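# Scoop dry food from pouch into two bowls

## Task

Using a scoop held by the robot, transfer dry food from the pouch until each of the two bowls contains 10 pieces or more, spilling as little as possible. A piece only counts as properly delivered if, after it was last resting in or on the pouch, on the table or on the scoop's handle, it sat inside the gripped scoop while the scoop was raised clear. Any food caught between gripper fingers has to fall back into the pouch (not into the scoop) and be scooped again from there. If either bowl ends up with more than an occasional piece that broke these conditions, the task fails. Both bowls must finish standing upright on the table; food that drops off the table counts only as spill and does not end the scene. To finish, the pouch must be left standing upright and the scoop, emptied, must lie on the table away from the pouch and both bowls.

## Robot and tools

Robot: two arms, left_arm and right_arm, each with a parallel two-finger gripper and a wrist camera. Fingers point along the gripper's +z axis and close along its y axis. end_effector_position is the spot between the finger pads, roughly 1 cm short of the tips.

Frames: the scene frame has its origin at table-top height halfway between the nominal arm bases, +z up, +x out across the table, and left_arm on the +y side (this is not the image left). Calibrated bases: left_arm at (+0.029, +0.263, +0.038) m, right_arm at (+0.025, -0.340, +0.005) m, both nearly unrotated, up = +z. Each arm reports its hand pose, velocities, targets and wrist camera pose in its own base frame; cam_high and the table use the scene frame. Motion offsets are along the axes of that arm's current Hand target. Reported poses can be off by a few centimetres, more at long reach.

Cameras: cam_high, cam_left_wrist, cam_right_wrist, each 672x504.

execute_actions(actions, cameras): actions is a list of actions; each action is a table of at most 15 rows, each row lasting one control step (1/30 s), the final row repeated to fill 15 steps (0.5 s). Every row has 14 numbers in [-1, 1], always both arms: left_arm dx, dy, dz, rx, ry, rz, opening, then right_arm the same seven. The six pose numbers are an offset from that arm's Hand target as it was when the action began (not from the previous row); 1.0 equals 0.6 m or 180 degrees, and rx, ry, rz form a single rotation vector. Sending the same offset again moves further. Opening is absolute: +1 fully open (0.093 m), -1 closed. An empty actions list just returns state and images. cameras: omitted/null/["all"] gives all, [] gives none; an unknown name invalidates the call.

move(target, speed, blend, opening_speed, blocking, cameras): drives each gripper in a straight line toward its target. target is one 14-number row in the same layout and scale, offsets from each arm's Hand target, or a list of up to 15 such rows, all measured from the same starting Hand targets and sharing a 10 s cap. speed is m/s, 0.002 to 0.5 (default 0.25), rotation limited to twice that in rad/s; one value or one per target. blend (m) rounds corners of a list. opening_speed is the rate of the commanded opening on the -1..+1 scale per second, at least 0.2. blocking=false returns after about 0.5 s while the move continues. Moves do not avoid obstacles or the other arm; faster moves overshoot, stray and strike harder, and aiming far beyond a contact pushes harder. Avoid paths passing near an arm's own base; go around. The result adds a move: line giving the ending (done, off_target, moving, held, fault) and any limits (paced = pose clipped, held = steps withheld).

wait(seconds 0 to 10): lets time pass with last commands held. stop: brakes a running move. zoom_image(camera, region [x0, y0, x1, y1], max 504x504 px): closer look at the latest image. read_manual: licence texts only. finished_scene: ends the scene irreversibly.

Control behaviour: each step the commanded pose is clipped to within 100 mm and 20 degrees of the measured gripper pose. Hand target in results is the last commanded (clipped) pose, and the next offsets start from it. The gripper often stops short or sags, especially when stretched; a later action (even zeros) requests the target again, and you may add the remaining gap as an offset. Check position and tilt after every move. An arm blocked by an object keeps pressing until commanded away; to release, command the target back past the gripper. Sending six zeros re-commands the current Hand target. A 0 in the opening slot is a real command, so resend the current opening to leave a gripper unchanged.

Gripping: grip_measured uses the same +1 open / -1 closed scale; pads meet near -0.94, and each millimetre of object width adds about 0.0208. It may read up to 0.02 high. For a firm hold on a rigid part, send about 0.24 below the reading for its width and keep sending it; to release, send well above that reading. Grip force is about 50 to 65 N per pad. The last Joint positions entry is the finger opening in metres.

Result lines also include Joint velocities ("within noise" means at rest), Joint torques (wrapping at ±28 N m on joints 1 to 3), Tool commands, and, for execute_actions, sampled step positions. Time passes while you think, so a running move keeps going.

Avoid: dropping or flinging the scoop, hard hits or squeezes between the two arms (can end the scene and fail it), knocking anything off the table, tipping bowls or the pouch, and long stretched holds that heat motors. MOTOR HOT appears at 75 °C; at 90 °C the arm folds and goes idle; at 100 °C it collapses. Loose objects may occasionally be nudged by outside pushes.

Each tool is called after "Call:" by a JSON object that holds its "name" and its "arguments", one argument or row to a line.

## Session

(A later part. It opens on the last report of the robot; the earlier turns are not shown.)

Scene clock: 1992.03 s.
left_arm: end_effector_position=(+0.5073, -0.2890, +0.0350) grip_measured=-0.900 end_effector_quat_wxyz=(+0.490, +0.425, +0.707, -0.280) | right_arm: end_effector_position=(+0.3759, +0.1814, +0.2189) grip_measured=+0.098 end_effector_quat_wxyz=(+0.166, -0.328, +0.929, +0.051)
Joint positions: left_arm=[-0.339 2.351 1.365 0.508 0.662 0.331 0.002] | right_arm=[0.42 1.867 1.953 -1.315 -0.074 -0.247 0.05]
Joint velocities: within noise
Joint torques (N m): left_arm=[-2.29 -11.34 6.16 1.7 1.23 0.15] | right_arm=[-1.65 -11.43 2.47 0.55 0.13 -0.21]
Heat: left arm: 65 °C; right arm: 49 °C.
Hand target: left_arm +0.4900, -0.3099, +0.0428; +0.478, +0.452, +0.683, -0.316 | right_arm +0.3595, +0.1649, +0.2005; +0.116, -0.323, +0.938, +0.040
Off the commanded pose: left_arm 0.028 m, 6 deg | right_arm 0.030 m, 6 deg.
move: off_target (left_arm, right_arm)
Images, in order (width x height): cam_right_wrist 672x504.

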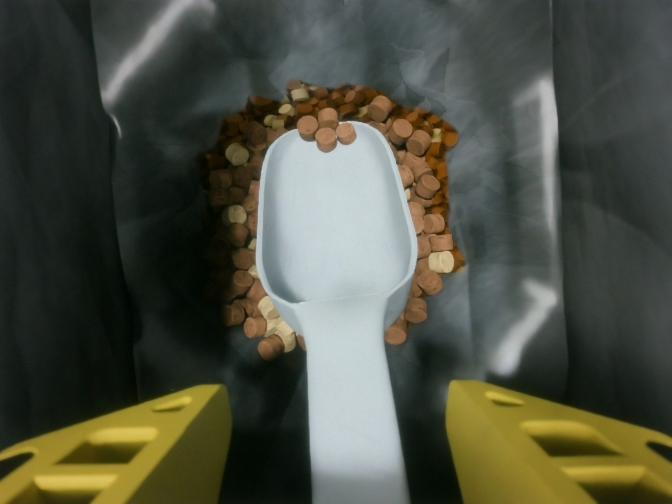

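Call:
{"name": "move", "arguments": {
  "target": [0,0,0,0,0,0,-0.9,0.0121,-0.005,0.0485,0,0.022,0,0.1],
  "speed": 0.1,
  "cameras": ["cam_right_wrist","cam_high"]
}}

Scene clock: 2003.97 s.
left_arm: end_effector_position=(+0.5073, -0.2890, +0.0350) grip_measured=-0.900 end_effector_quat_wxyz=(+0.490, +0.425, +0.707, -0.280) | right_arm: end_effector_position=(+0.3769, +0.1781, +0.2071) grip_measured=+0.098 end_effector_quat_wxyz=(+0.159, -0.327, +0.931, +0.044)
Joint positions: left_arm=[-0.339 2.351 1.365 0.508 0.662 0.331 0.002] | right_arm=[0.416 1.867 1.91 -1.288 -0.062 -0.249 0.05]
Joint velocities: within noise
Joint torques (N m): left_arm=[-2.29 -11.37 6.17 1.69 1.23 0.15] | right_arm=[-1.33 -7.31 2.24 0.47 0.23 -0.23]
Heat: left arm: 66 °C; right arm: 45 °C.
Hand target: left_arm +0.4900, -0.3099, +0.0428; +0.478, +0.452, +0.683, -0.316 | right_arm +0.3613, +0.1626, +0.1705; +0.083, -0.325, +0.942, +0.029
Off the commanded pose: left_arm 0.028 m, 6 deg | right_arm 0.043 m, 9 deg.
move: off_target (left_arm, right_arm)
Images, in order (width x height): cam_high 672x504, cam_right_wrist 672x504.

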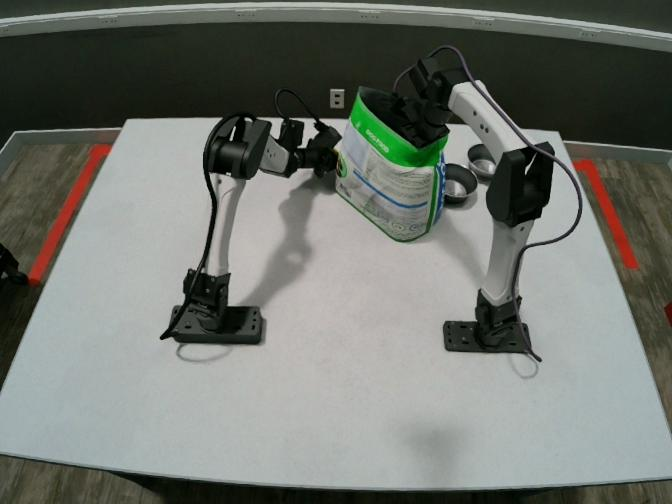

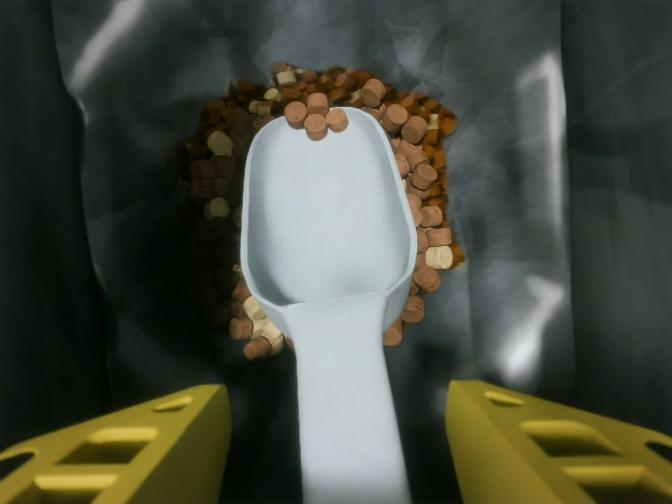

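Call:
{"name": "move", "arguments": {
  "target": [0,0,0,0,0,0,-0.9,-0.0385,-0.005,0.033,0,0,0,0.1],
  "speed": 0.1,
  "cameras": ["cam_right_wrist"]
}}

Scene clock: 2023.47 s.
left_arm: end_effector_position=(+0.5073, -0.2890, +0.0350) grip_measured=-0.900 end_effector_quat_wxyz=(+0.490, +0.425, +0.707, -0.280) | right_arm: end_effector_position=(+0.3926, +0.1846, +0.1809) grip_measured=+0.098 end_effector_quat_wxyz=(+0.136, -0.326, +0.935, +0.041)
Joint positions: left_arm=[-0.339 2.351 1.365 0.508 0.662 0.331 0.002] | right_arm=[0.416 1.964 1.95 -1.277 -0.059 -0.247 0.05]
Joint velocities: within noise
Joint torques (N m): left_arm=[-2.29 -11.34 6.15 1.7 1.23 0.15] | right_arm=[-0.5 -8.08 5.16 0.56 0.19 -0.15]
Heat: left arm: 66 °C; right arm: 40 °C.
Hand target: left_arm +0.4900, -0.3099, +0.0427; +0.479, +0.452, +0.683, -0.316 | right_arm +0.3839, +0.1765, +0.1550; +0.083, -0.325, +0.942, +0.029
Off the commanded pose: left_arm 0.028 m, 6 deg | right_arm 0.029 m, 6 deg.
move: off_target (left_arm, right_arm)
Images, in order (width x height): cam_right_wrist 672x504.

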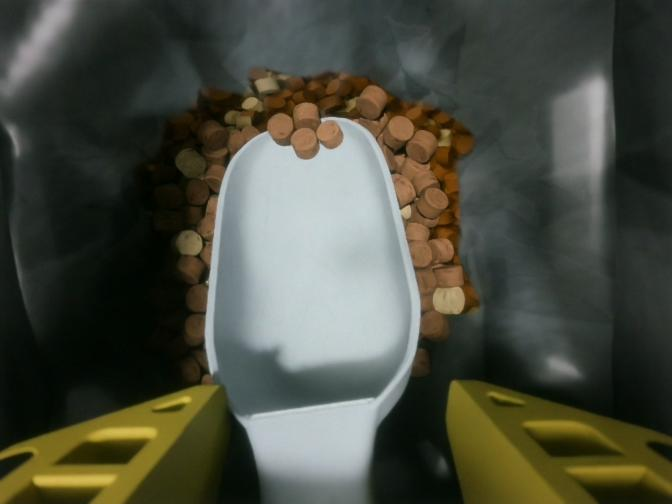

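Call:
{"name": "move", "arguments": {
  "target": [0,0,0,0,0,0,-0.9,0.03,0.008,0.012,0,0,0,0.1],
  "speed": 0.1,
  "cameras": ["cam_right_wrist"]
}}

Scene clock: 2030.30 s.
left_arm: end_effector_position=(+0.5073, -0.2890, +0.0350) grip_measured=-0.900 end_effector_quat_wxyz=(+0.490, +0.425, +0.707, -0.280) | right_arm: end_effector_position=(+0.3877, +0.1877, +0.1711) grip_measured=+0.098 end_effector_quat_wxyz=(+0.145, -0.333, +0.930, +0.051)
Joint positions: left_arm=[-0.339 2.351 1.365 0.508 0.662 0.331 0.002] | right_arm=[0.42 1.92 1.842 -1.194 -0.078 -0.256 0.05]
Joint velocities: within noise
Joint torques (N m): left_arm=[-2.25 -11.34 6.16 1.7 1.23 0.15] | right_arm=[-0.61 -10.85 1.96 0.43 0.38 -0.01]
Heat: left arm: 66 °C; right arm: 40 °C.
Hand target: left_arm +0.4900, -0.3099, +0.0427; +0.479, +0.452, +0.683, -0.316 | right_arm +0.3680, +0.1701, +0.1448; +0.083, -0.325, +0.942, +0.029
Off the commanded pose: left_arm 0.028 m, 6 deg | right_arm 0.037 m, 8 deg.
move: off_target (left_arm, right_arm)
Images, in order (width x height): cam_right_wrist 672x504.

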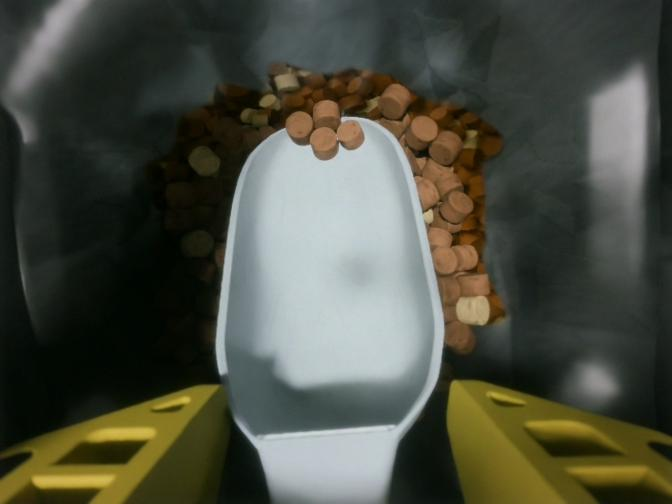

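Call:
{"name": "move", "arguments": {
  "target": [0,0,0,0,0,0,-0.9,0,0.0,0.0,0,0,0,-0.7],
  "opening_speed": 0.6,
  "cameras": ["cam_right_wrist"]
}}

Scene clock: 2041.30 s.
left_arm: end_effector_position=(+0.5073, -0.2890, +0.0350) grip_measured=-0.900 end_effector_quat_wxyz=(+0.490, +0.425, +0.707, -0.280) | right_arm: end_effector_position=(+0.3871, +0.1889, +0.1712) grip_measured=-0.164 end_effector_quat_wxyz=(+0.145, -0.336, +0.929, +0.054)
Joint positions: left_arm=[-0.339 2.351 1.365 0.508 0.662 0.331 0.002] | right_arm=[0.421 1.92 1.842 -1.194 -0.084 -0.26 0.037]
Joint velocities: within noise
Joint torques (N m): left_arm=[-2.28 -11.33 6.16 1.69 1.23 0.14] | right_arm=[-0.66 -10.91 1.95 0.45 0.44 -0.01]
Heat: left arm: 66 °C; right arm: 41 °C.
Hand target: left_arm +0.4900, -0.3099, +0.0427; +0.479, +0.452, +0.683, -0.316 | right_arm +0.3679, +0.1700, +0.1448; +0.083, -0.325, +0.942, +0.029
Off the commanded pose: left_arm 0.028 m, 6 deg | right_arm 0.038 m, 8 deg.
move: off_target (left_arm, right_arm)
Images, in order (width x height): cam_right_wrist 672x504.

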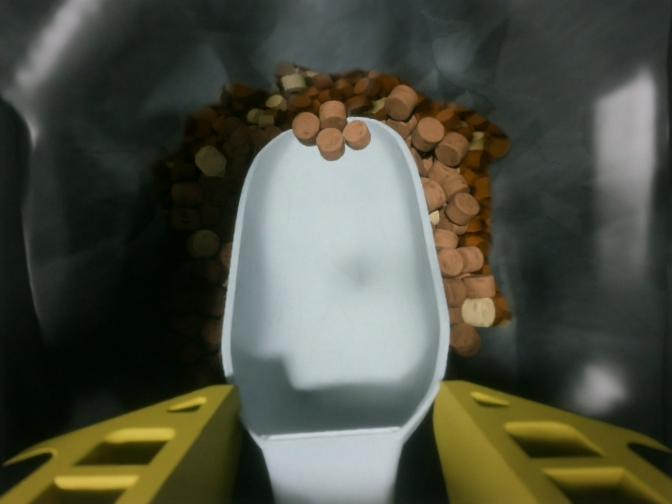

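Call:
{"name": "move", "arguments": {
  "target": [0,0,0,0,0,0,-0.9,-0.1033,0.0,-0.058,0,-0.028,0,-0.7],
  "speed": 0.1,
  "cameras": ["cam_right_wrist"]
}}

Scene clock: 2047.50 s.
left_arm: end_effector_position=(+0.5073, -0.2890, +0.0350) grip_measured=-0.900 end_effector_quat_wxyz=(+0.490, +0.425, +0.707, -0.280) | right_arm: end_effector_position=(+0.3988, +0.1966, +0.1981) grip_measured=-0.351 end_effector_quat_wxyz=(+0.118, -0.324, +0.938, +0.043)
Joint positions: left_arm=[-0.339 2.351 1.365 0.508 0.662 0.331 0.002] | right_arm=[0.435 2.087 2.21 -1.45 -0.061 -0.224 0.028]
Joint velocities: within noise
Joint torques (N m): left_arm=[-2.29 -11.36 6.16 1.7 1.23 0.14] | right_arm=[0.14 -9.4 8.12 1.34 0.06 -0.09]
Heat: left arm: 66 °C; right arm: 41 °C.
Hand target: left_arm +0.4900, -0.3099, +0.0427; +0.479, +0.452, +0.683, -0.316 | right_arm +0.4112, +0.2038, +0.1899; +0.125, -0.323, +0.937, +0.043
Off the commanded pose: left_arm 0.028 m, 6 deg | right_arm 0.016 m, 1 deg.
move: off_target (left_arm, right_arm)
Images, in order (width x height): cam_right_wrist 672x504.

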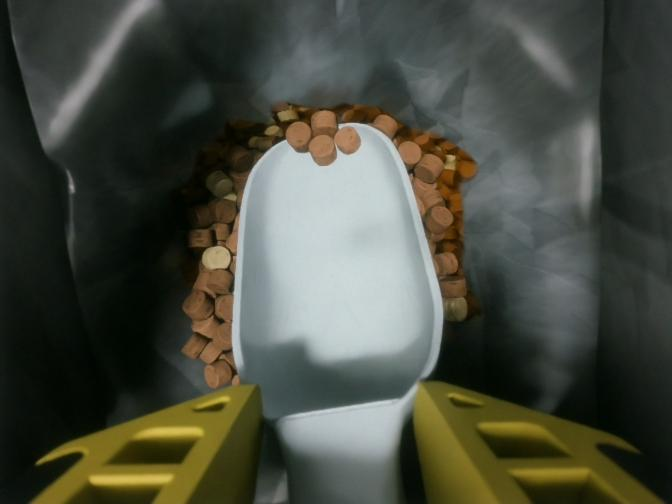

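Call:
{"name": "move", "arguments": {
  "target": [0,0,0,0,0,0,-0.9,0.0,0.0,0.0,0,0,0,-0.95],
  "opening_speed": 0.6,
  "cameras": ["cam_right_wrist"]
}}

Scene clock: 2052.47 s.
left_arm: end_effector_position=(+0.5073, -0.2890, +0.0350) grip_measured=-0.900 end_effector_quat_wxyz=(+0.490, +0.425, +0.707, -0.280) | right_arm: end_effector_position=(+0.3988, +0.1966, +0.1981) grip_measured=-0.366 end_effector_quat_wxyz=(+0.118, -0.324, +0.938, +0.043)
Joint positions: left_arm=[-0.339 2.351 1.365 0.508 0.662 0.331 0.002] | right_arm=[0.435 2.087 2.21 -1.45 -0.061 -0.224 0.028]
Joint velocities: within noise
Joint torques (N m): left_arm=[-2.28 -11.36 6.17 1.7 1.23 0.14] | right_arm=[0.14 -9.42 8.1 1.34 0.06 -0.09]
Heat: left arm: 66 °C; right arm: 40 °C.
Hand target: left_arm +0.4900, -0.3099, +0.0427; +0.479, +0.452, +0.683, -0.316 | right_arm +0.4112, +0.2039, +0.1899; +0.125, -0.323, +0.937, +0.043
Off the commanded pose: left_arm 0.028 m, 6 deg | right_arm 0.016 m, 1 deg.
move: off_target (left_arm, right_arm)
Images, in order (width x height): cam_right_wrist 672x504.

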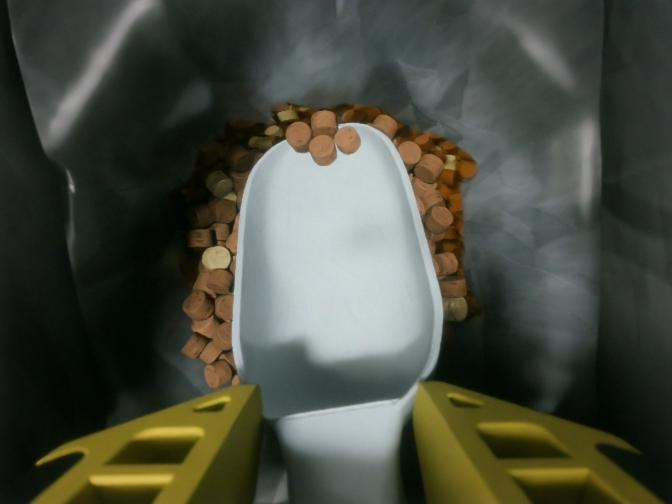

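Call:
{"name": "move", "arguments": {
  "target": [
    [0,0,0,0,0,0,-0.9,0.0,0.0,0.0,0,0,0,0.1],
    [0,0,0,0,0,0,-0.9,0.0364,0.0,-0.0262,0,0,0,0.1]
  ],
  "opening_speed": 1,
  "speed": 0.1,
  "cameras": ["cam_right_wrist"]
}}

Scene clock: 2060.77 s.
left_arm: end_effector_position=(+0.5073, -0.2890, +0.0350) grip_measured=-0.900 end_effector_quat_wxyz=(+0.490, +0.425, +0.707, -0.280) | right_arm: end_effector_position=(+0.4007, +0.1999, +0.1970) grip_measured=+0.098 end_effector_quat_wxyz=(+0.137, -0.330, +0.933, +0.047)
Joint positions: left_arm=[-0.339 2.351 1.365 0.508 0.662 0.331 0.002] | right_arm=[0.438 2.047 2.135 -1.375 -0.066 -0.233 0.05]
Joint velocities: within noise
Joint torques (N m): left_arm=[-2.29 -11.34 6.17 1.7 1.22 0.15] | right_arm=[-1.46 -16.1 3.84 0.78 0.07 -0.13]
Heat: left arm: 67 °C; right arm: 40 °C.
Hand target: left_arm +0.4900, -0.3099, +0.0427; +0.479, +0.452, +0.683, -0.316 | right_arm +0.3914, +0.1882, +0.1995; +0.125, -0.323, +0.937, +0.043
Off the commanded pose: left_arm 0.028 m, 6 deg | right_arm 0.015 m, 2 deg.
move: off_target (left_arm, right_arm)
Images, in order (width x height): cam_right_wrist 672x504.

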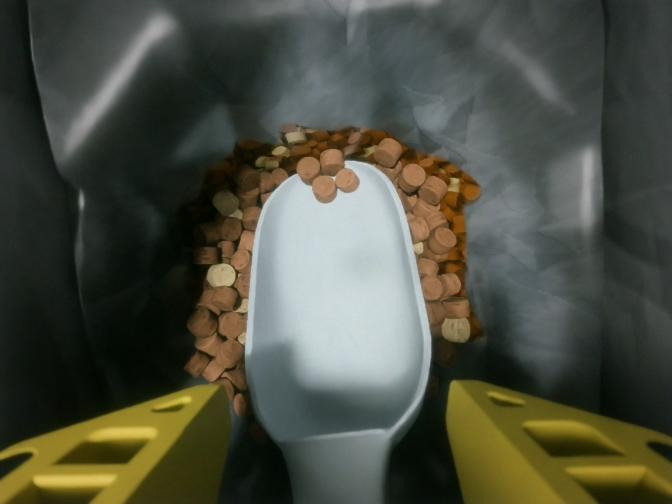

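Call:
{"name": "move", "arguments": {
  "target": [0,0,0,0,0,0,-0.9,0.045,0.0,-0.0,0,0.04,0,0.1],
  "speed": 0.1,
  "cameras": ["cam_right_wrist","cam_high"]
}}

Call:
{"name": "zoom_image", "arguments": {
  "camera": "cam_high",
  "region": [300, 30, 500, 260]
}}

Scene clock: 2073.63 s.
left_arm: end_effector_position=(+0.5073, -0.2890, +0.0350) grip_measured=-0.900 end_effector_quat_wxyz=(+0.490, +0.425, +0.707, -0.280) | right_arm: end_effector_position=(+0.3899, +0.1922, +0.1935) grip_measured=+0.098 end_effector_quat_wxyz=(+0.111, -0.337, +0.934, +0.036)
Joint positions: left_arm=[-0.339 2.351 1.365 0.508 0.662 0.331 0.002] | right_arm=[0.438 2.047 2.135 -1.431 -0.051 -0.248 0.05]
Joint velocities: within noise
Joint torques (N m): left_arm=[-2.29 -11.34 6.17 1.7 1.23 0.14] | right_arm=[-1.69 -14.02 6.3 -0.11 0.22 -0.06]
Heat: left arm: 67 °C; right arm: 44 °C.
Hand target: left_arm +0.4900, -0.3099, +0.0427; +0.479, +0.452, +0.683, -0.316 | right_arm +0.3709, +0.1722, +0.1924; +0.066, -0.325, +0.943, +0.023
Off the commanded pose: left_arm 0.028 m, 6 deg | right_arm 0.028 m, 6 deg.
move: off_target (left_arm, right_arm)
Images, in order (width x height): cam_high 672x504, cam_right_wrist 672x504.

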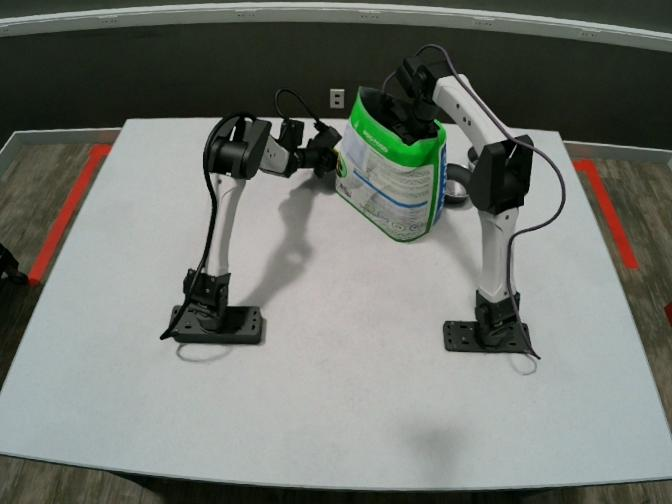

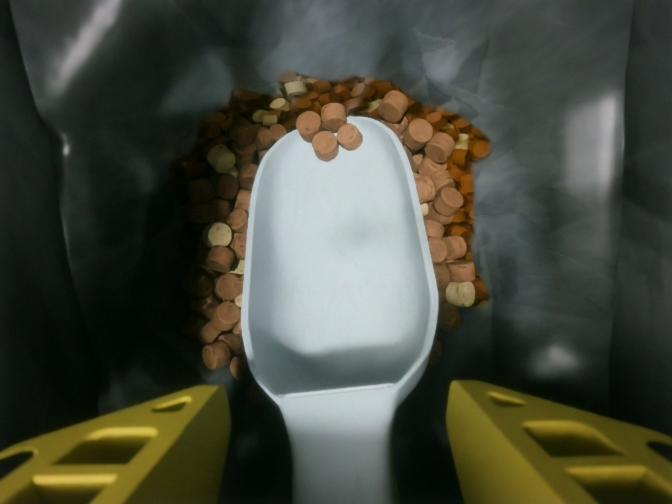

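Scaled by 2.191 from the camera's 672x504 image, which has a finer 960x720 frame.

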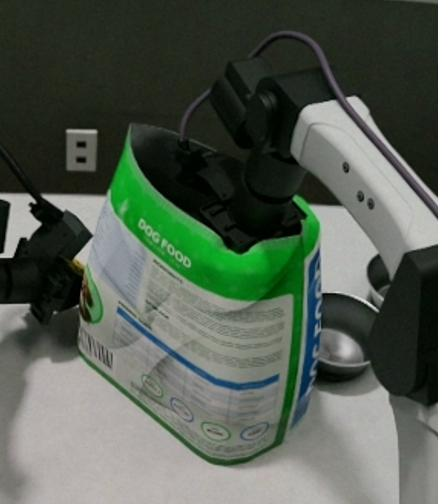

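Call:
{"name": "move", "arguments": {
  "target": [0,0,0,0,0,0,-0.9,0.006,0.004,0.05,0,0.0,0,0.1],
  "speed": 0.1,
  "cameras": ["cam_right_wrist"]
}}

Scene clock: 2079.10 s.
left_arm: end_effector_position=(+0.5073, -0.2890, +0.0350) grip_measured=-0.900 end_effector_quat_wxyz=(+0.490, +0.425, +0.707, -0.280) | right_arm: end_effector_position=(+0.3844, +0.1876, +0.1678) grip_measured=+0.098 end_effector_quat_wxyz=(+0.097, -0.333, +0.938, +0.030)
Joint positions: left_arm=[-0.339 2.351 1.365 0.508 0.662 0.331 0.002] | right_arm=[0.438 2.015 1.988 -1.346 -0.04 -0.24 0.05]
Joint velocities: within noise
Joint torques (N m): left_arm=[-2.29 -11.34 6.16 1.7 1.23 0.14] | right_arm=[-1.16 -14.63 2.99 0.44 0.12 -0.08]
Heat: left arm: 67 °C; right arm: 45 °C.
Hand target: left_arm +0.4900, -0.3099, +0.0427; +0.479, +0.452, +0.683, -0.316 | right_arm +0.3698, +0.1745, +0.1621; +0.066, -0.325, +0.943, +0.023
Off the commanded pose: left_arm 0.028 m, 6 deg | right_arm 0.020 m, 4 deg.
move: off_target (left_arm, right_arm)
Images, in order (width x height): cam_right_wrist 672x504.

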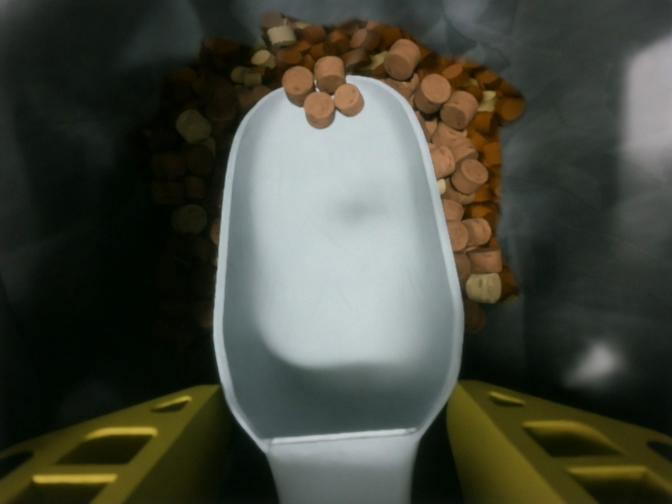

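Call:
{"name": "move", "arguments": {
  "target": [0,0,0,0,0,0,-0.9,0,0,0,0,0.0,0,-0.95],
  "opening_speed": 0.8,
  "cameras": ["cam_right_wrist"]
}}

Scene clock: 2091.43 s.
left_arm: end_effector_position=(+0.5073, -0.2890, +0.0350) grip_measured=-0.900 end_effector_quat_wxyz=(+0.490, +0.425, +0.707, -0.280) | right_arm: end_effector_position=(+0.3845, +0.1877, +0.1678) grip_measured=-0.091 end_effector_quat_wxyz=(+0.097, -0.333, +0.937, +0.030)
Joint positions: left_arm=[-0.339 2.351 1.365 0.508 0.662 0.331 0.002] | right_arm=[0.438 2.015 1.988 -1.345 -0.04 -0.24 0.041]
Joint velocities: within noise
Joint torques (N m): left_arm=[-2.3 -11.33 6.2 1.7 1.23 0.15] | right_arm=[-1.16 -14.6 3.03 0.44 0.12 -0.08]
Heat: left arm: 67 °C; right arm: 48 °C.
Hand target: left_arm +0.4900, -0.3099, +0.0427; +0.479, +0.452, +0.683, -0.316 | right_arm +0.3699, +0.1745, +0.1621; +0.066, -0.325, +0.943, +0.023
Off the commanded pose: left_arm 0.028 m, 6 deg | right_arm 0.021 m, 4 deg.
move: off_target (left_arm, right_arm)
Images, in order (width x height): cam_right_wrist 672x504.

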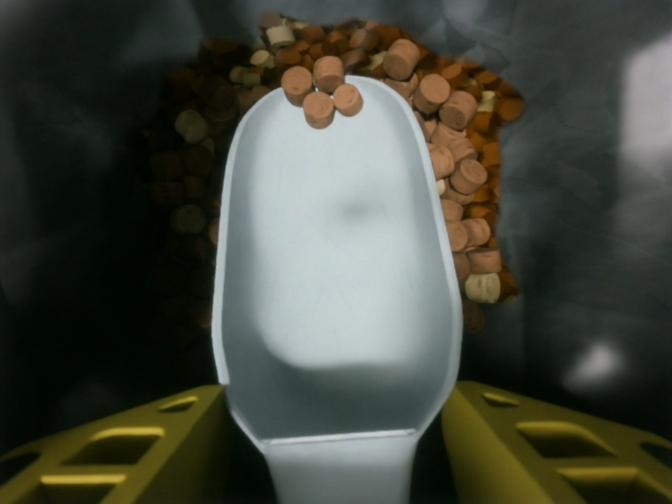

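Call:
{"name": "move", "arguments": {
  "target": [
    [0,0,0,0,0,0,-0.9,-0.0638,0,-0.0891,0,-0.025,0,-0.95],
    [0,0,0,0,0,0,-0.9,-0.079,0,-0.2048,0,-0.0694,0,-0.95]
  ],
  "speed": 0.12,
  "blend": 0.01,
  "cameras": ["cam_right_wrist","cam_high"]
}}

Scene clock: 2099.93 s.
left_arm: end_effector_position=(+0.5059, -0.2898, +0.0352) grip_measured=-0.900 end_effector_quat_wxyz=(+0.489, +0.427, +0.705, -0.284) | right_arm: end_effector_position=(+0.3976, +0.1970, +0.2652) grip_measured=-0.095 end_effector_quat_wxyz=(+0.183, -0.324, +0.927, +0.056)
Joint positions: left_arm=[-0.339 2.351 1.365 0.507 0.672 0.332 0.002] | right_arm=[0.431 2.079 2.456 -1.569 -0.076 -0.226 0.041]
Joint velocities: within noise
Joint torques (N m): left_arm=[-2.3 -11.34 6.19 1.7 1.13 0.13] | right_arm=[-0.91 -16.73 7.94 1.21 -0.07 -0.07]
Heat: left arm: 67 °C; right arm: 48 °C.
Hand target: left_arm +0.4900, -0.3099, +0.0428; +0.479, +0.452, +0.683, -0.316 | right_arm +0.3934, +0.1930, +0.2903; +0.168, -0.321, +0.930, +0.058
Off the commanded pose: left_arm 0.027 m, 6 deg | right_arm 0.026 m, 2 deg.
joint sent to its limit (right arm) — joint 4 (wrist pitch), lower limit. The joint targets are off in orientation, not in position.
move: off_target (left_arm, right_arm)
Images, in order (width x height): cam_high 672x504, cam_right_wrist 672x504.

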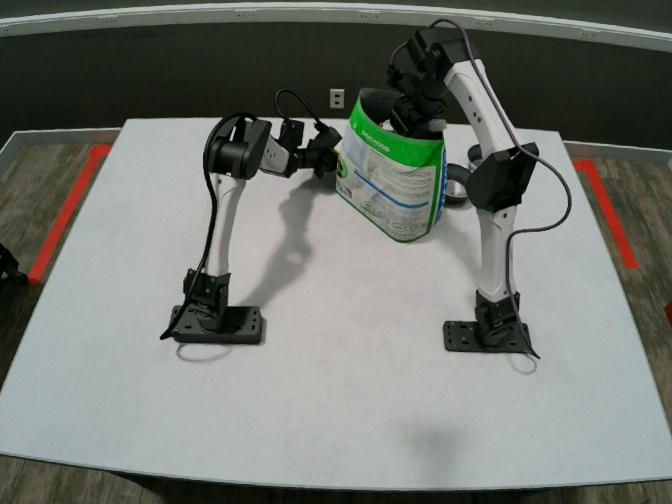

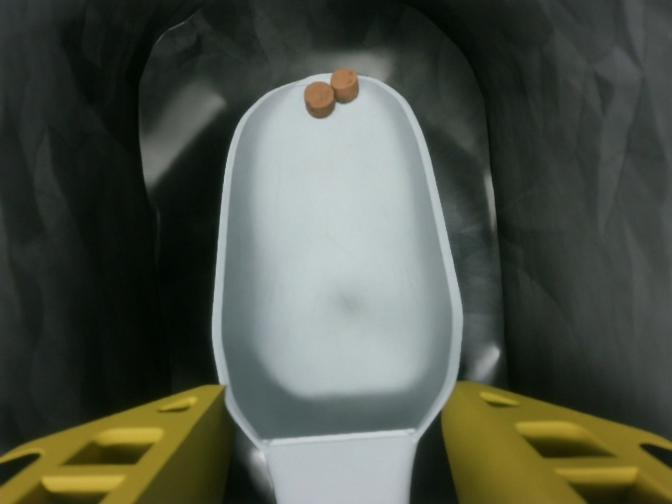

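Call:
{"name": "move", "arguments": {
  "target": [
    [0,0,0,0,0,0,-0.9,-0.0093,0,-0.0678,0,-0.108,0,-0.95],
    [0,0,0,0,0,0,-0.9,0.0367,0,-0.1828,0,-0.175,0,-0.95],
    [0,0,0,0,0,0,-0.9,0.146,0,-0.2237,0,-0.186,0,-0.95]
  ],
  "speed": 0.15,
  "blend": 0.015,
  "cameras": ["cam_right_wrist","cam_high"]
}}

Scene clock: 2142.63 s.
left_arm: end_effector_position=(+0.5059, -0.2898, +0.0352) grip_measured=-0.900 end_effector_quat_wxyz=(+0.489, +0.427, +0.705, -0.284) | right_arm: end_effector_position=(+0.2937, +0.1146, +0.3874) grip_measured=-0.095 end_effector_quat_wxyz=(+0.430, -0.289, +0.843, +0.146)
Joint positions: left_arm=[-0.339 2.351 1.365 0.507 0.672 0.332 0.002] | right_arm=[0.167 1.274 1.761 -1.176 -0.392 -0.307 0.041]
Joint velocities: within noise
Joint torques (N m): left_arm=[-2.3 -11.36 6.19 1.7 1.12 0.14] | right_arm=[-0.95 -4.75 4.44 2.03 -0.17 -0.24]
Heat: left arm: 68 °C; right arm: 50 °C.
Hand target: left_arm +0.4900, -0.3099, +0.0428; +0.479, +0.452, +0.683, -0.316 | right_arm +0.2918, +0.1134, +0.3856; +0.429, -0.290, +0.843, +0.148
Off the commanded pose: left_arm 0.027 m, 6 deg | right_arm 0.003 m, 0 deg.
move: off_target (left_arm)
Images, in order (width x height): cam_high 672x504, cam_right_wrist 672x504.

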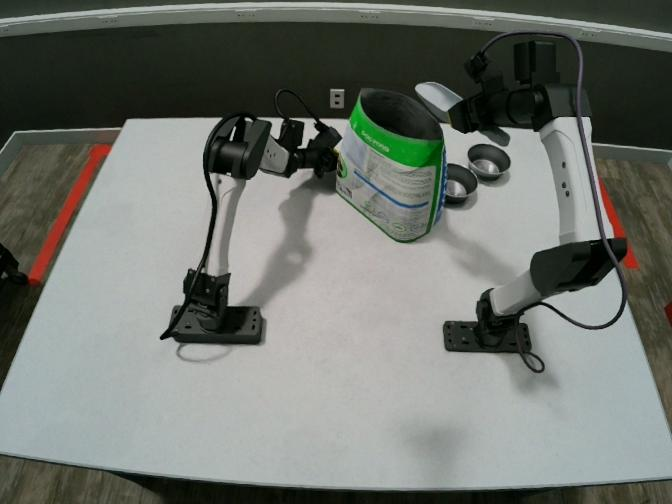

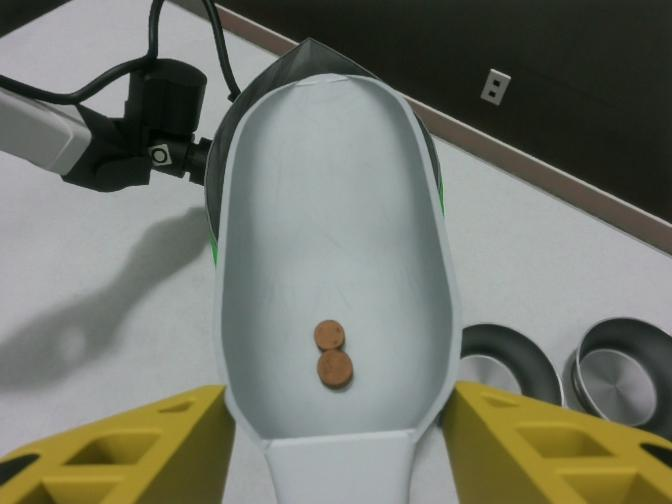

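Call:
{"name": "move", "arguments": {
  "target": [
    [0,0.1,0,0,0,0,-0.9,0.1112,-0.1091,-0.1451,0.1584,0.0211,0.1353,-0.95],
    [-0.178,0.1,-0.242,0,0,0,-0.9,0.2225,-0.2183,-0.2902,0.3169,0.0422,0.2707,-0.95]
  ],
  "speed": 0.2,
  "blend": 0.02,
  "cameras": ["cam_right_wrist","cam_high"]
}}

Call:
{"name": "zoom_image", "arguments": {
  "camera": "cam_high",
  "region": [400, 60, 640, 260]
}}

Scene clock: 2166.63 s.
left_arm: end_effector_position=(+0.5057, -0.1968, +0.1622) grip_measured=-0.900 end_effector_quat_wxyz=(+0.457, +0.443, +0.699, -0.326) | right_arm: end_effector_position=(+0.2010, -0.1219, +0.3731) grip_measured=-0.095 end_effector_quat_wxyz=(+0.357, +0.285, +0.882, -0.116)
Joint positions: left_arm=[-0.116 2.089 1.563 -0.165 0.952 0.538 0.002] | right_arm=[-0.464 1.132 1.777 -1.453 0.114 0.115 0.041]
Joint velocities: within noise
Joint torques (N m): left_arm=[0.14 -13.49 8.27 1.41 0.56 0.17] | right_arm=[-0.94 -0.7 7.25 1.92 0.24 -0.08]
Heat: left arm: 69 °C; right arm: 42 °C.
Hand target: left_arm +0.5060, -0.1947, +0.1927; +0.478, +0.452, +0.683, -0.317 | right_arm +0.1998, -0.1249, +0.3800; +0.363, +0.292, +0.876, -0.121
Off the commanded pose: left_arm 0.031 m, 3 deg | right_arm 0.008 m, 1 deg.
move: off_target (left_arm)
Images, in order (width x height): cam_high 672x504, cam_right_wrist 672x504.

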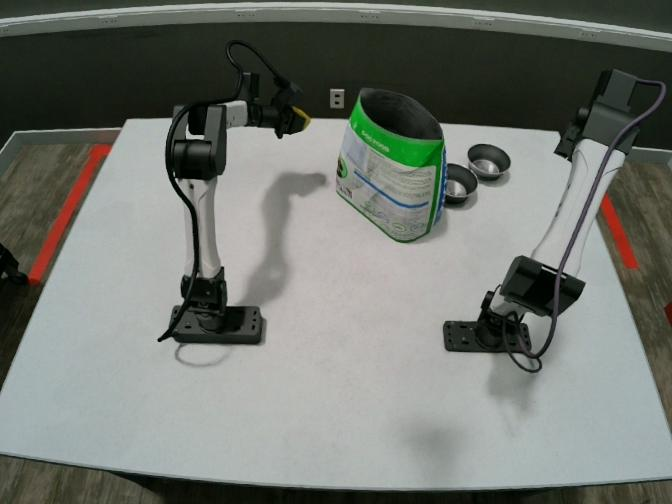

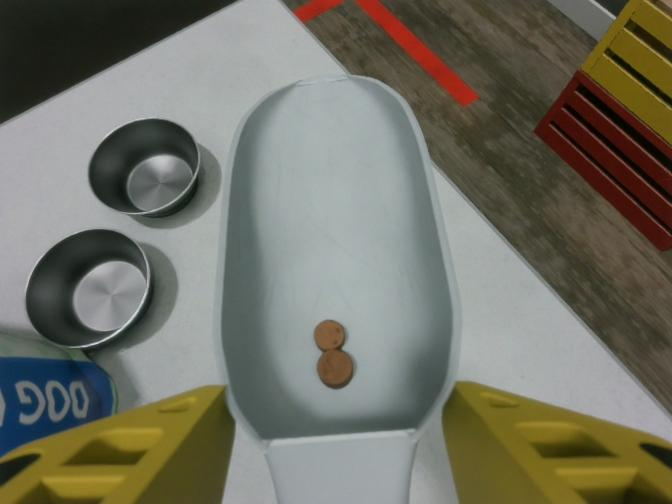

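Scaled by 2.100 from the camera's 672x504 image, which has a finer 960x720 frame.

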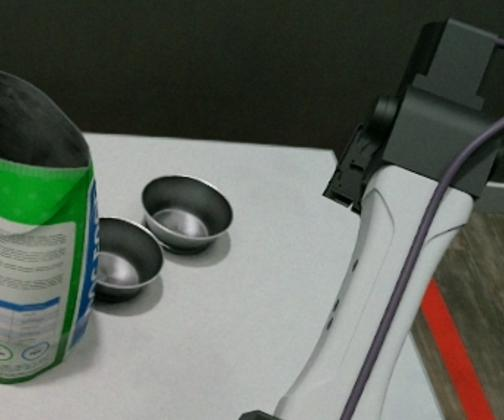

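Call:
{"name": "move", "arguments": {
  "target": [
    [0.007,0.0,-0.263,0,0,0,-0.9,0.1237,0.017,0.4891,0,-0.022,0,-0.95],
    [0.007,0.0,-0.263,0,0,0,-0.9,0.2025,0.019,0.6107,0,-0.022,0,-0.95]
  ],
  "speed": 0.2,
  "blend": 0.02,
  "cameras": ["cam_right_wrist","cam_high"]
}}

Call:
{"name": "zoom_image", "arguments": {
  "camera": "cam_high",
  "region": [460, 100, 640, 300]
}}

Scene clock: 2186.57 s.
left_arm: end_effector_position=(+0.4486, -0.0583, +0.2264) grip_measured=-0.900 end_effector_quat_wxyz=(+0.466, +0.445, +0.692, -0.326) | right_arm: end_effector_position=(+0.3481, -0.2192, +0.0434) grip_measured=-0.095 end_effector_quat_wxyz=(+0.397, +0.289, +0.861, -0.132)
Joint positions: left_arm=[0.221 1.944 1.681 -0.89 1.174 1.083 0.002] | right_arm=[-0.525 1.671 0.662 0.299 0.092 0.081 0.041]
Joint velocities: within noise
Joint torques (N m): left_arm=[0.1 -10.37 7.91 0.72 0.78 0.16] | right_arm=[-0.94 -6.76 4.6 2.31 0.06 -0.24]
Heat: left arm: 74 °C; right arm: 38 °C. Fold the left arm in close to its base, or ease its load, before you think long.
Hand target: left_arm +0.4476, -0.0568, +0.2428; +0.478, +0.452, +0.683, -0.316 | right_arm +0.3452, -0.2200, +0.0351; +0.393, +0.288, +0.863, -0.131
Off the commanded pose: left_arm 0.016 m, 2 deg | right_arm 0.009 m, 1 deg.
MOTOR HOT: joint 2 (shoulder) of the left arm reports 74 °C; the controller's stop level is 90 °C. To cool a motor, set the load down, stop pushing, or move to a pose that needs little force.
move: off_target (left_arm)
Images, in order (width x height): cam_high 672x504, cam_right_wrist 672x504.

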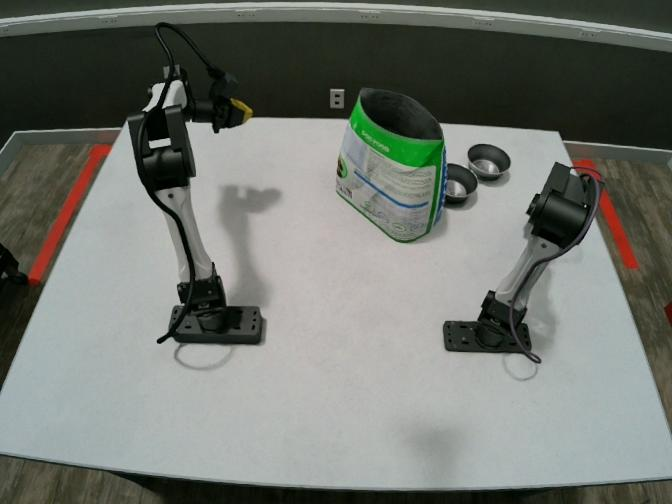

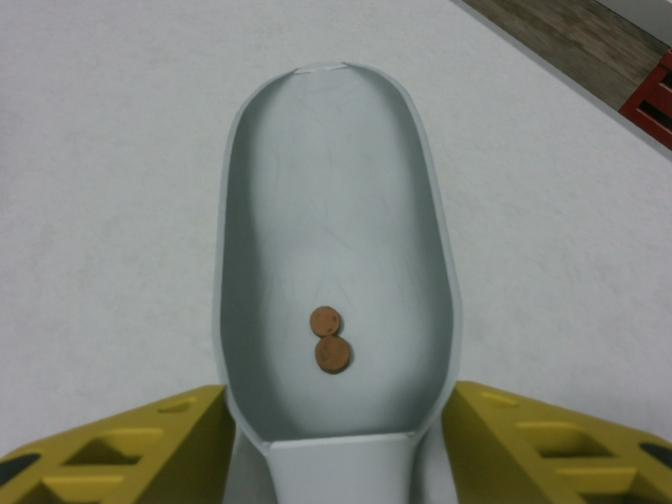

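Scaled by 2.520 from the camera's 672x504 image, which has a finer 960x720 frame.

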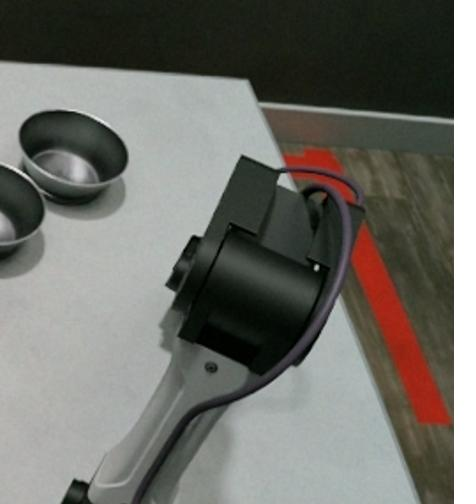

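Call:
{"name": "move", "arguments": {
  "target": [
    [0.097,-0.242,-0.267,0,0,0,-0.9,0.007,0.0,0.010,0,0,0,-0.2],
    [0.097,-0.242,-0.267,0,0,0,-0.9,0.007,0.0,0.01,0,0,0,0.45]
  ],
  "speed": 0.2,
  "opening_speed": 0.8,
  "cameras": ["cam_right_wrist","cam_high"]
}}

Scene clock: 2197.20 s.
left_arm: end_effector_position=(+0.2523, +0.0441, +0.2423) grip_measured=-0.900 end_effector_quat_wxyz=(+0.504, +0.392, +0.745, -0.194) | right_arm: end_effector_position=(+0.3517, -0.2211, +0.0385) grip_measured=+0.448 end_effector_quat_wxyz=(+0.402, +0.288, +0.859, -0.133)
Joint positions: left_arm=[0.811 1.428 1.228 -1.569 1.132 1.907 0.002] | right_arm=[-0.525 1.702 0.661 0.341 0.09 0.08 0.067]
Joint velocities: within noise
Joint torques (N m): left_arm=[0.25 -5.18 4.71 -0.3 0.59 0.14] | right_arm=[-1.01 -6.98 4.23 2.25 0.07 -0.23]
Heat: left arm: 70 °C; right arm: 38 °C.
Hand target: left_arm +0.2473, +0.0435, +0.2428; +0.478, +0.452, +0.683, -0.316 | right_arm +0.3466, -0.2210, +0.0280; +0.393, +0.288, +0.863, -0.131
Off the commanded pose: left_arm 0.005 m, 17 deg | right_arm 0.012 m, 1 deg.
MOTOR HOT: cleared for the motors of the left arm.
joint sent to its limit (left arm) — joint 4 (wrist pitch), lower limit. The joint targets are off in orientation, not in position.
move: off_target (left_arm, right_arm)
Images, in order (width x height): cam_high 672x504, cam_right_wrist 672x504.

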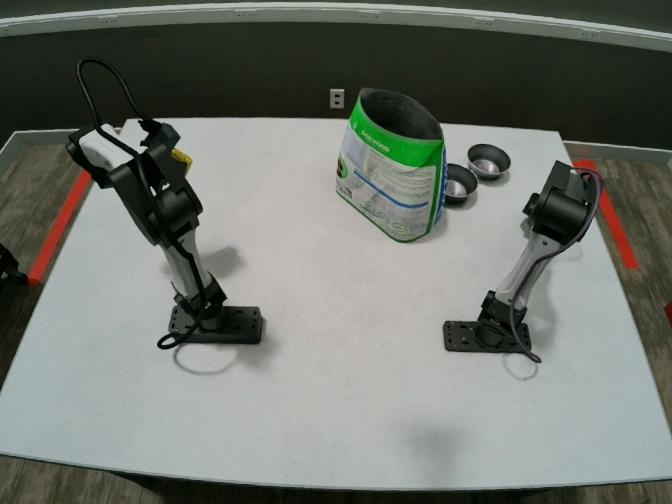

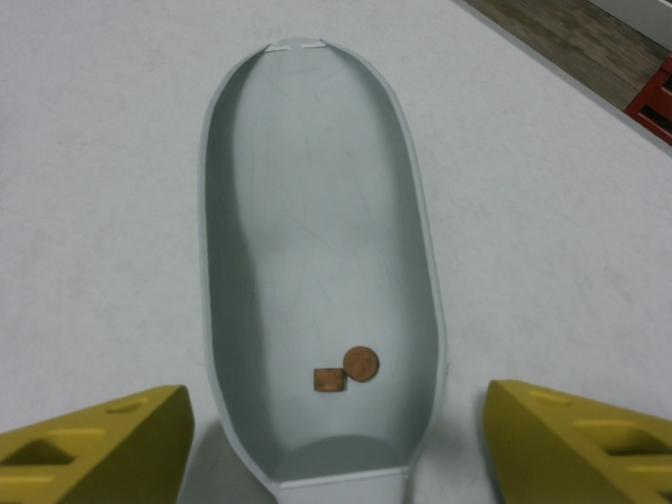

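Call:
{"name": "move", "arguments": {
  "target": [
    [0,0,0,0,0,0,-0.9,-0.0058,0.003,-0.0823,0,-0.1,0,0.3],
    [0,0,0,0,0,0,-0.9,0.0625,0.005,-0.0363,0,-0.139,0,0.3]
  ],
  "speed": 0.2,
  "blend": 0.01,
  "opening_speed": 0.8,
  "cameras": ["cam_right_wrist"]
}}

Scene clock: 2217.27 s.
left_arm: end_effector_position=(+0.2523, +0.0441, +0.2423) grip_measured=-0.900 end_effector_quat_wxyz=(+0.504, +0.392, +0.745, -0.194) | right_arm: end_effector_position=(+0.3166, -0.1965, +0.0182) grip_measured=+0.302 end_effector_quat_wxyz=(+0.564, +0.260, +0.761, -0.186)
Joint positions: left_arm=[0.811 1.428 1.228 -1.569 1.132 1.907 0.002] | right_arm=[-0.486 2.096 0.245 1.549 0.154 0.058 0.06]
Joint velocities: within noise
Joint torques (N m): left_arm=[0.25 -5.18 4.74 -0.3 0.59 0.14] | right_arm=[0.5 -6.32 1.18 2.54 0.19 -0.23]
Heat: left arm: 60 °C; right arm: 38 °C.
Hand target: left_arm +0.2473, +0.0435, +0.2428; +0.479, +0.452, +0.683, -0.316 | right_arm +0.3156, -0.1940, +0.0141; +0.571, +0.253, +0.757, -0.191
Off the commanded pose: left_arm 0.005 m, 17 deg | right_arm 0.005 m, 1 deg.
joint sent to its limit (left arm) — joint 4 (wrist pitch), lower limit. The joint targets are off in orientation, not in position.
joint sent to its limit (right arm) — joint 4 (wrist pitch), upper limit. The joint targets still meet the commanded pose.
move: off_target (left_arm)
Images, in order (width x height): cam_right_wrist 672x504.

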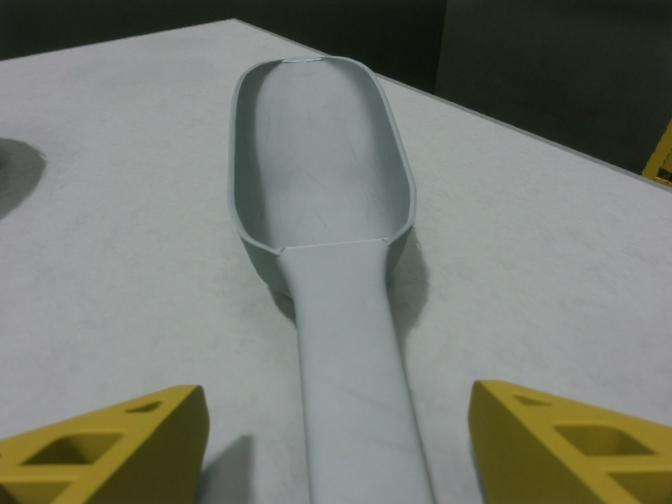

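Call:
{"name": "move", "arguments": {
  "target": [
    [0,0,0,0,0,0,-0.9,0,-0.010,0,-0.0425,0,-0.013,0.3],
    [0,0,0,0,0,0,-0.9,0,-0.010,0,-0.0425,0,-0.013,-0.95]
  ],
  "speed": 0.1,
  "opening_speed": 0.8,
  "cameras": ["cam_right_wrist"]
}}

Scene clock: 2227.93 s.
left_arm: end_effector_position=(+0.2523, +0.0441, +0.2423) grip_measured=-0.900 end_effector_quat_wxyz=(+0.504, +0.393, +0.744, -0.194) | right_arm: end_effector_position=(+0.3157, -0.1992, +0.0181) grip_measured=-0.611 end_effector_quat_wxyz=(+0.575, +0.201, +0.779, -0.148)
Joint positions: left_arm=[0.811 1.428 1.228 -1.569 1.132 1.907 0.002] | right_arm=[-0.607 2.096 0.245 1.55 -0.099 -0.029 0.016]
Joint velocities: within noise
Joint torques (N m): left_arm=[0.25 -5.18 4.78 -0.29 0.59 0.14] | right_arm=[-0.94 -6.72 0.77 2.52 0 -0.23]
Heat: left arm: 56 °C; right arm: 37 °C.
Hand target: left_arm +0.2473, +0.0435, +0.2428; +0.479, +0.452, +0.683, -0.316 | right_arm +0.3120, -0.1987, +0.0140; +0.582, +0.199, +0.774, -0.151
Off the commanded pose: left_arm 0.005 m, 17 deg | right_arm 0.006 m, 1 deg.
joint sent to its limit (left arm) — joint 4 (wrist pitch), lower limit. The joint targets are off in orientation, not in position.
joint sent to its limit (right arm) — joint 4 (wrist pitch), upper limit. The joint targets still meet the commanded pose.
move: off_target (left_arm)
Images, in order (width x height): cam_right_wrist 672x504.

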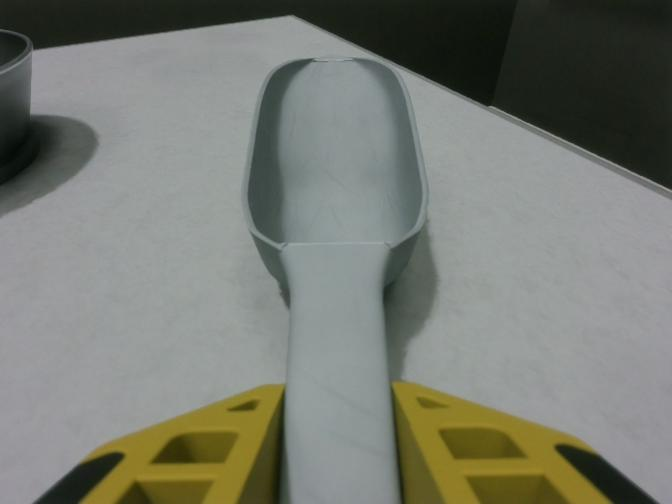

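Call:
{"name": "move", "arguments": {
  "target": [
    [0,0,0,0,0,0,-0.9,-0.1602,0,-0.0459,0,0,0,-0.95],
    [0,0,0,0,0,0,-0.9,-0.4269,0.1631,-0.2407,-0.1015,0,-0.0291,-0.95],
    [0,0,0,0,0,0,-0.9,-0.4143,0.3476,-0.2843,-0.1976,0,-0.0567,-0.95]
  ],
  "speed": 0.25,
  "blend": 0.03,
  "cameras": ["cam_right_wrist","cam_high"]
}}

Scene clock: 2258.10 s.
left_arm: end_effector_position=(+0.2523, +0.0441, +0.2423) grip_measured=-0.900 end_effector_quat_wxyz=(+0.504, +0.393, +0.744, -0.194) | right_arm: end_effector_position=(+0.3245, +0.0292, +0.2778) grip_measured=-0.620 end_effector_quat_wxyz=(+0.577, -0.059, +0.813, +0.041)
Joint positions: left_arm=[0.811 1.428 1.228 -1.569 1.132 1.907 0.002] | right_arm=[0.039 0.866 0.798 -0.27 -0.099 -0.035 0.015]
Joint velocities: within noise
Joint torques (N m): left_arm=[0.24 -5.15 4.74 -0.29 0.59 0.14] | right_arm=[0.46 -1.32 10.85 2.63 0.15 -0.08]
Heat: left arm: 50 °C; right arm: 39 °C.
Hand target: left_arm +0.2473, +0.0435, +0.2428; +0.479, +0.452, +0.683, -0.316 | right_arm +0.3297, +0.0305, +0.2994; +0.600, -0.057, +0.797, +0.042
Off the commanded pose: left_arm 0.005 m, 17 deg | right_arm 0.022 m, 3 deg.
joint sent to its limit (left arm) — joint 4 (wrist pitch), lower limit. The joint targets are off in orientation, not in position.
move: off_target (left_arm, right_arm)
Images, in order (width x height): cam_high 672x504, cam_right_wrist 672x504.

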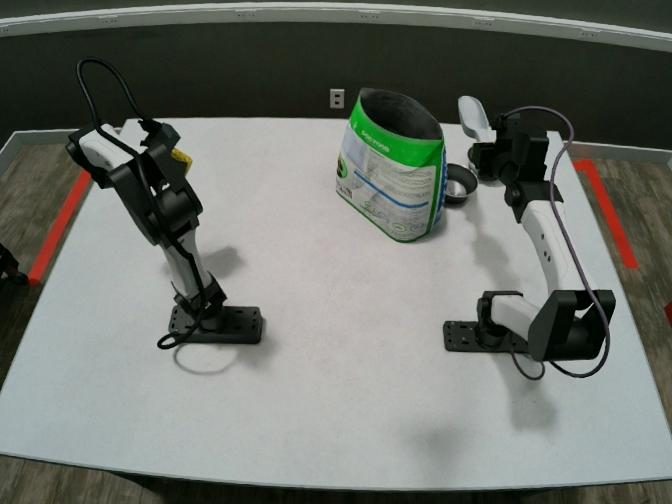

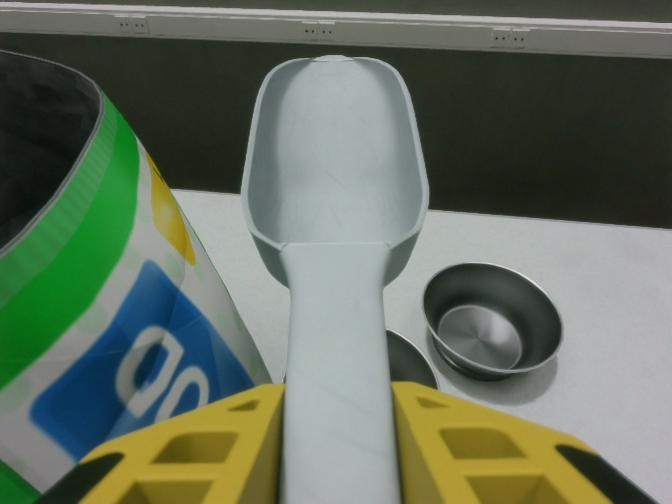

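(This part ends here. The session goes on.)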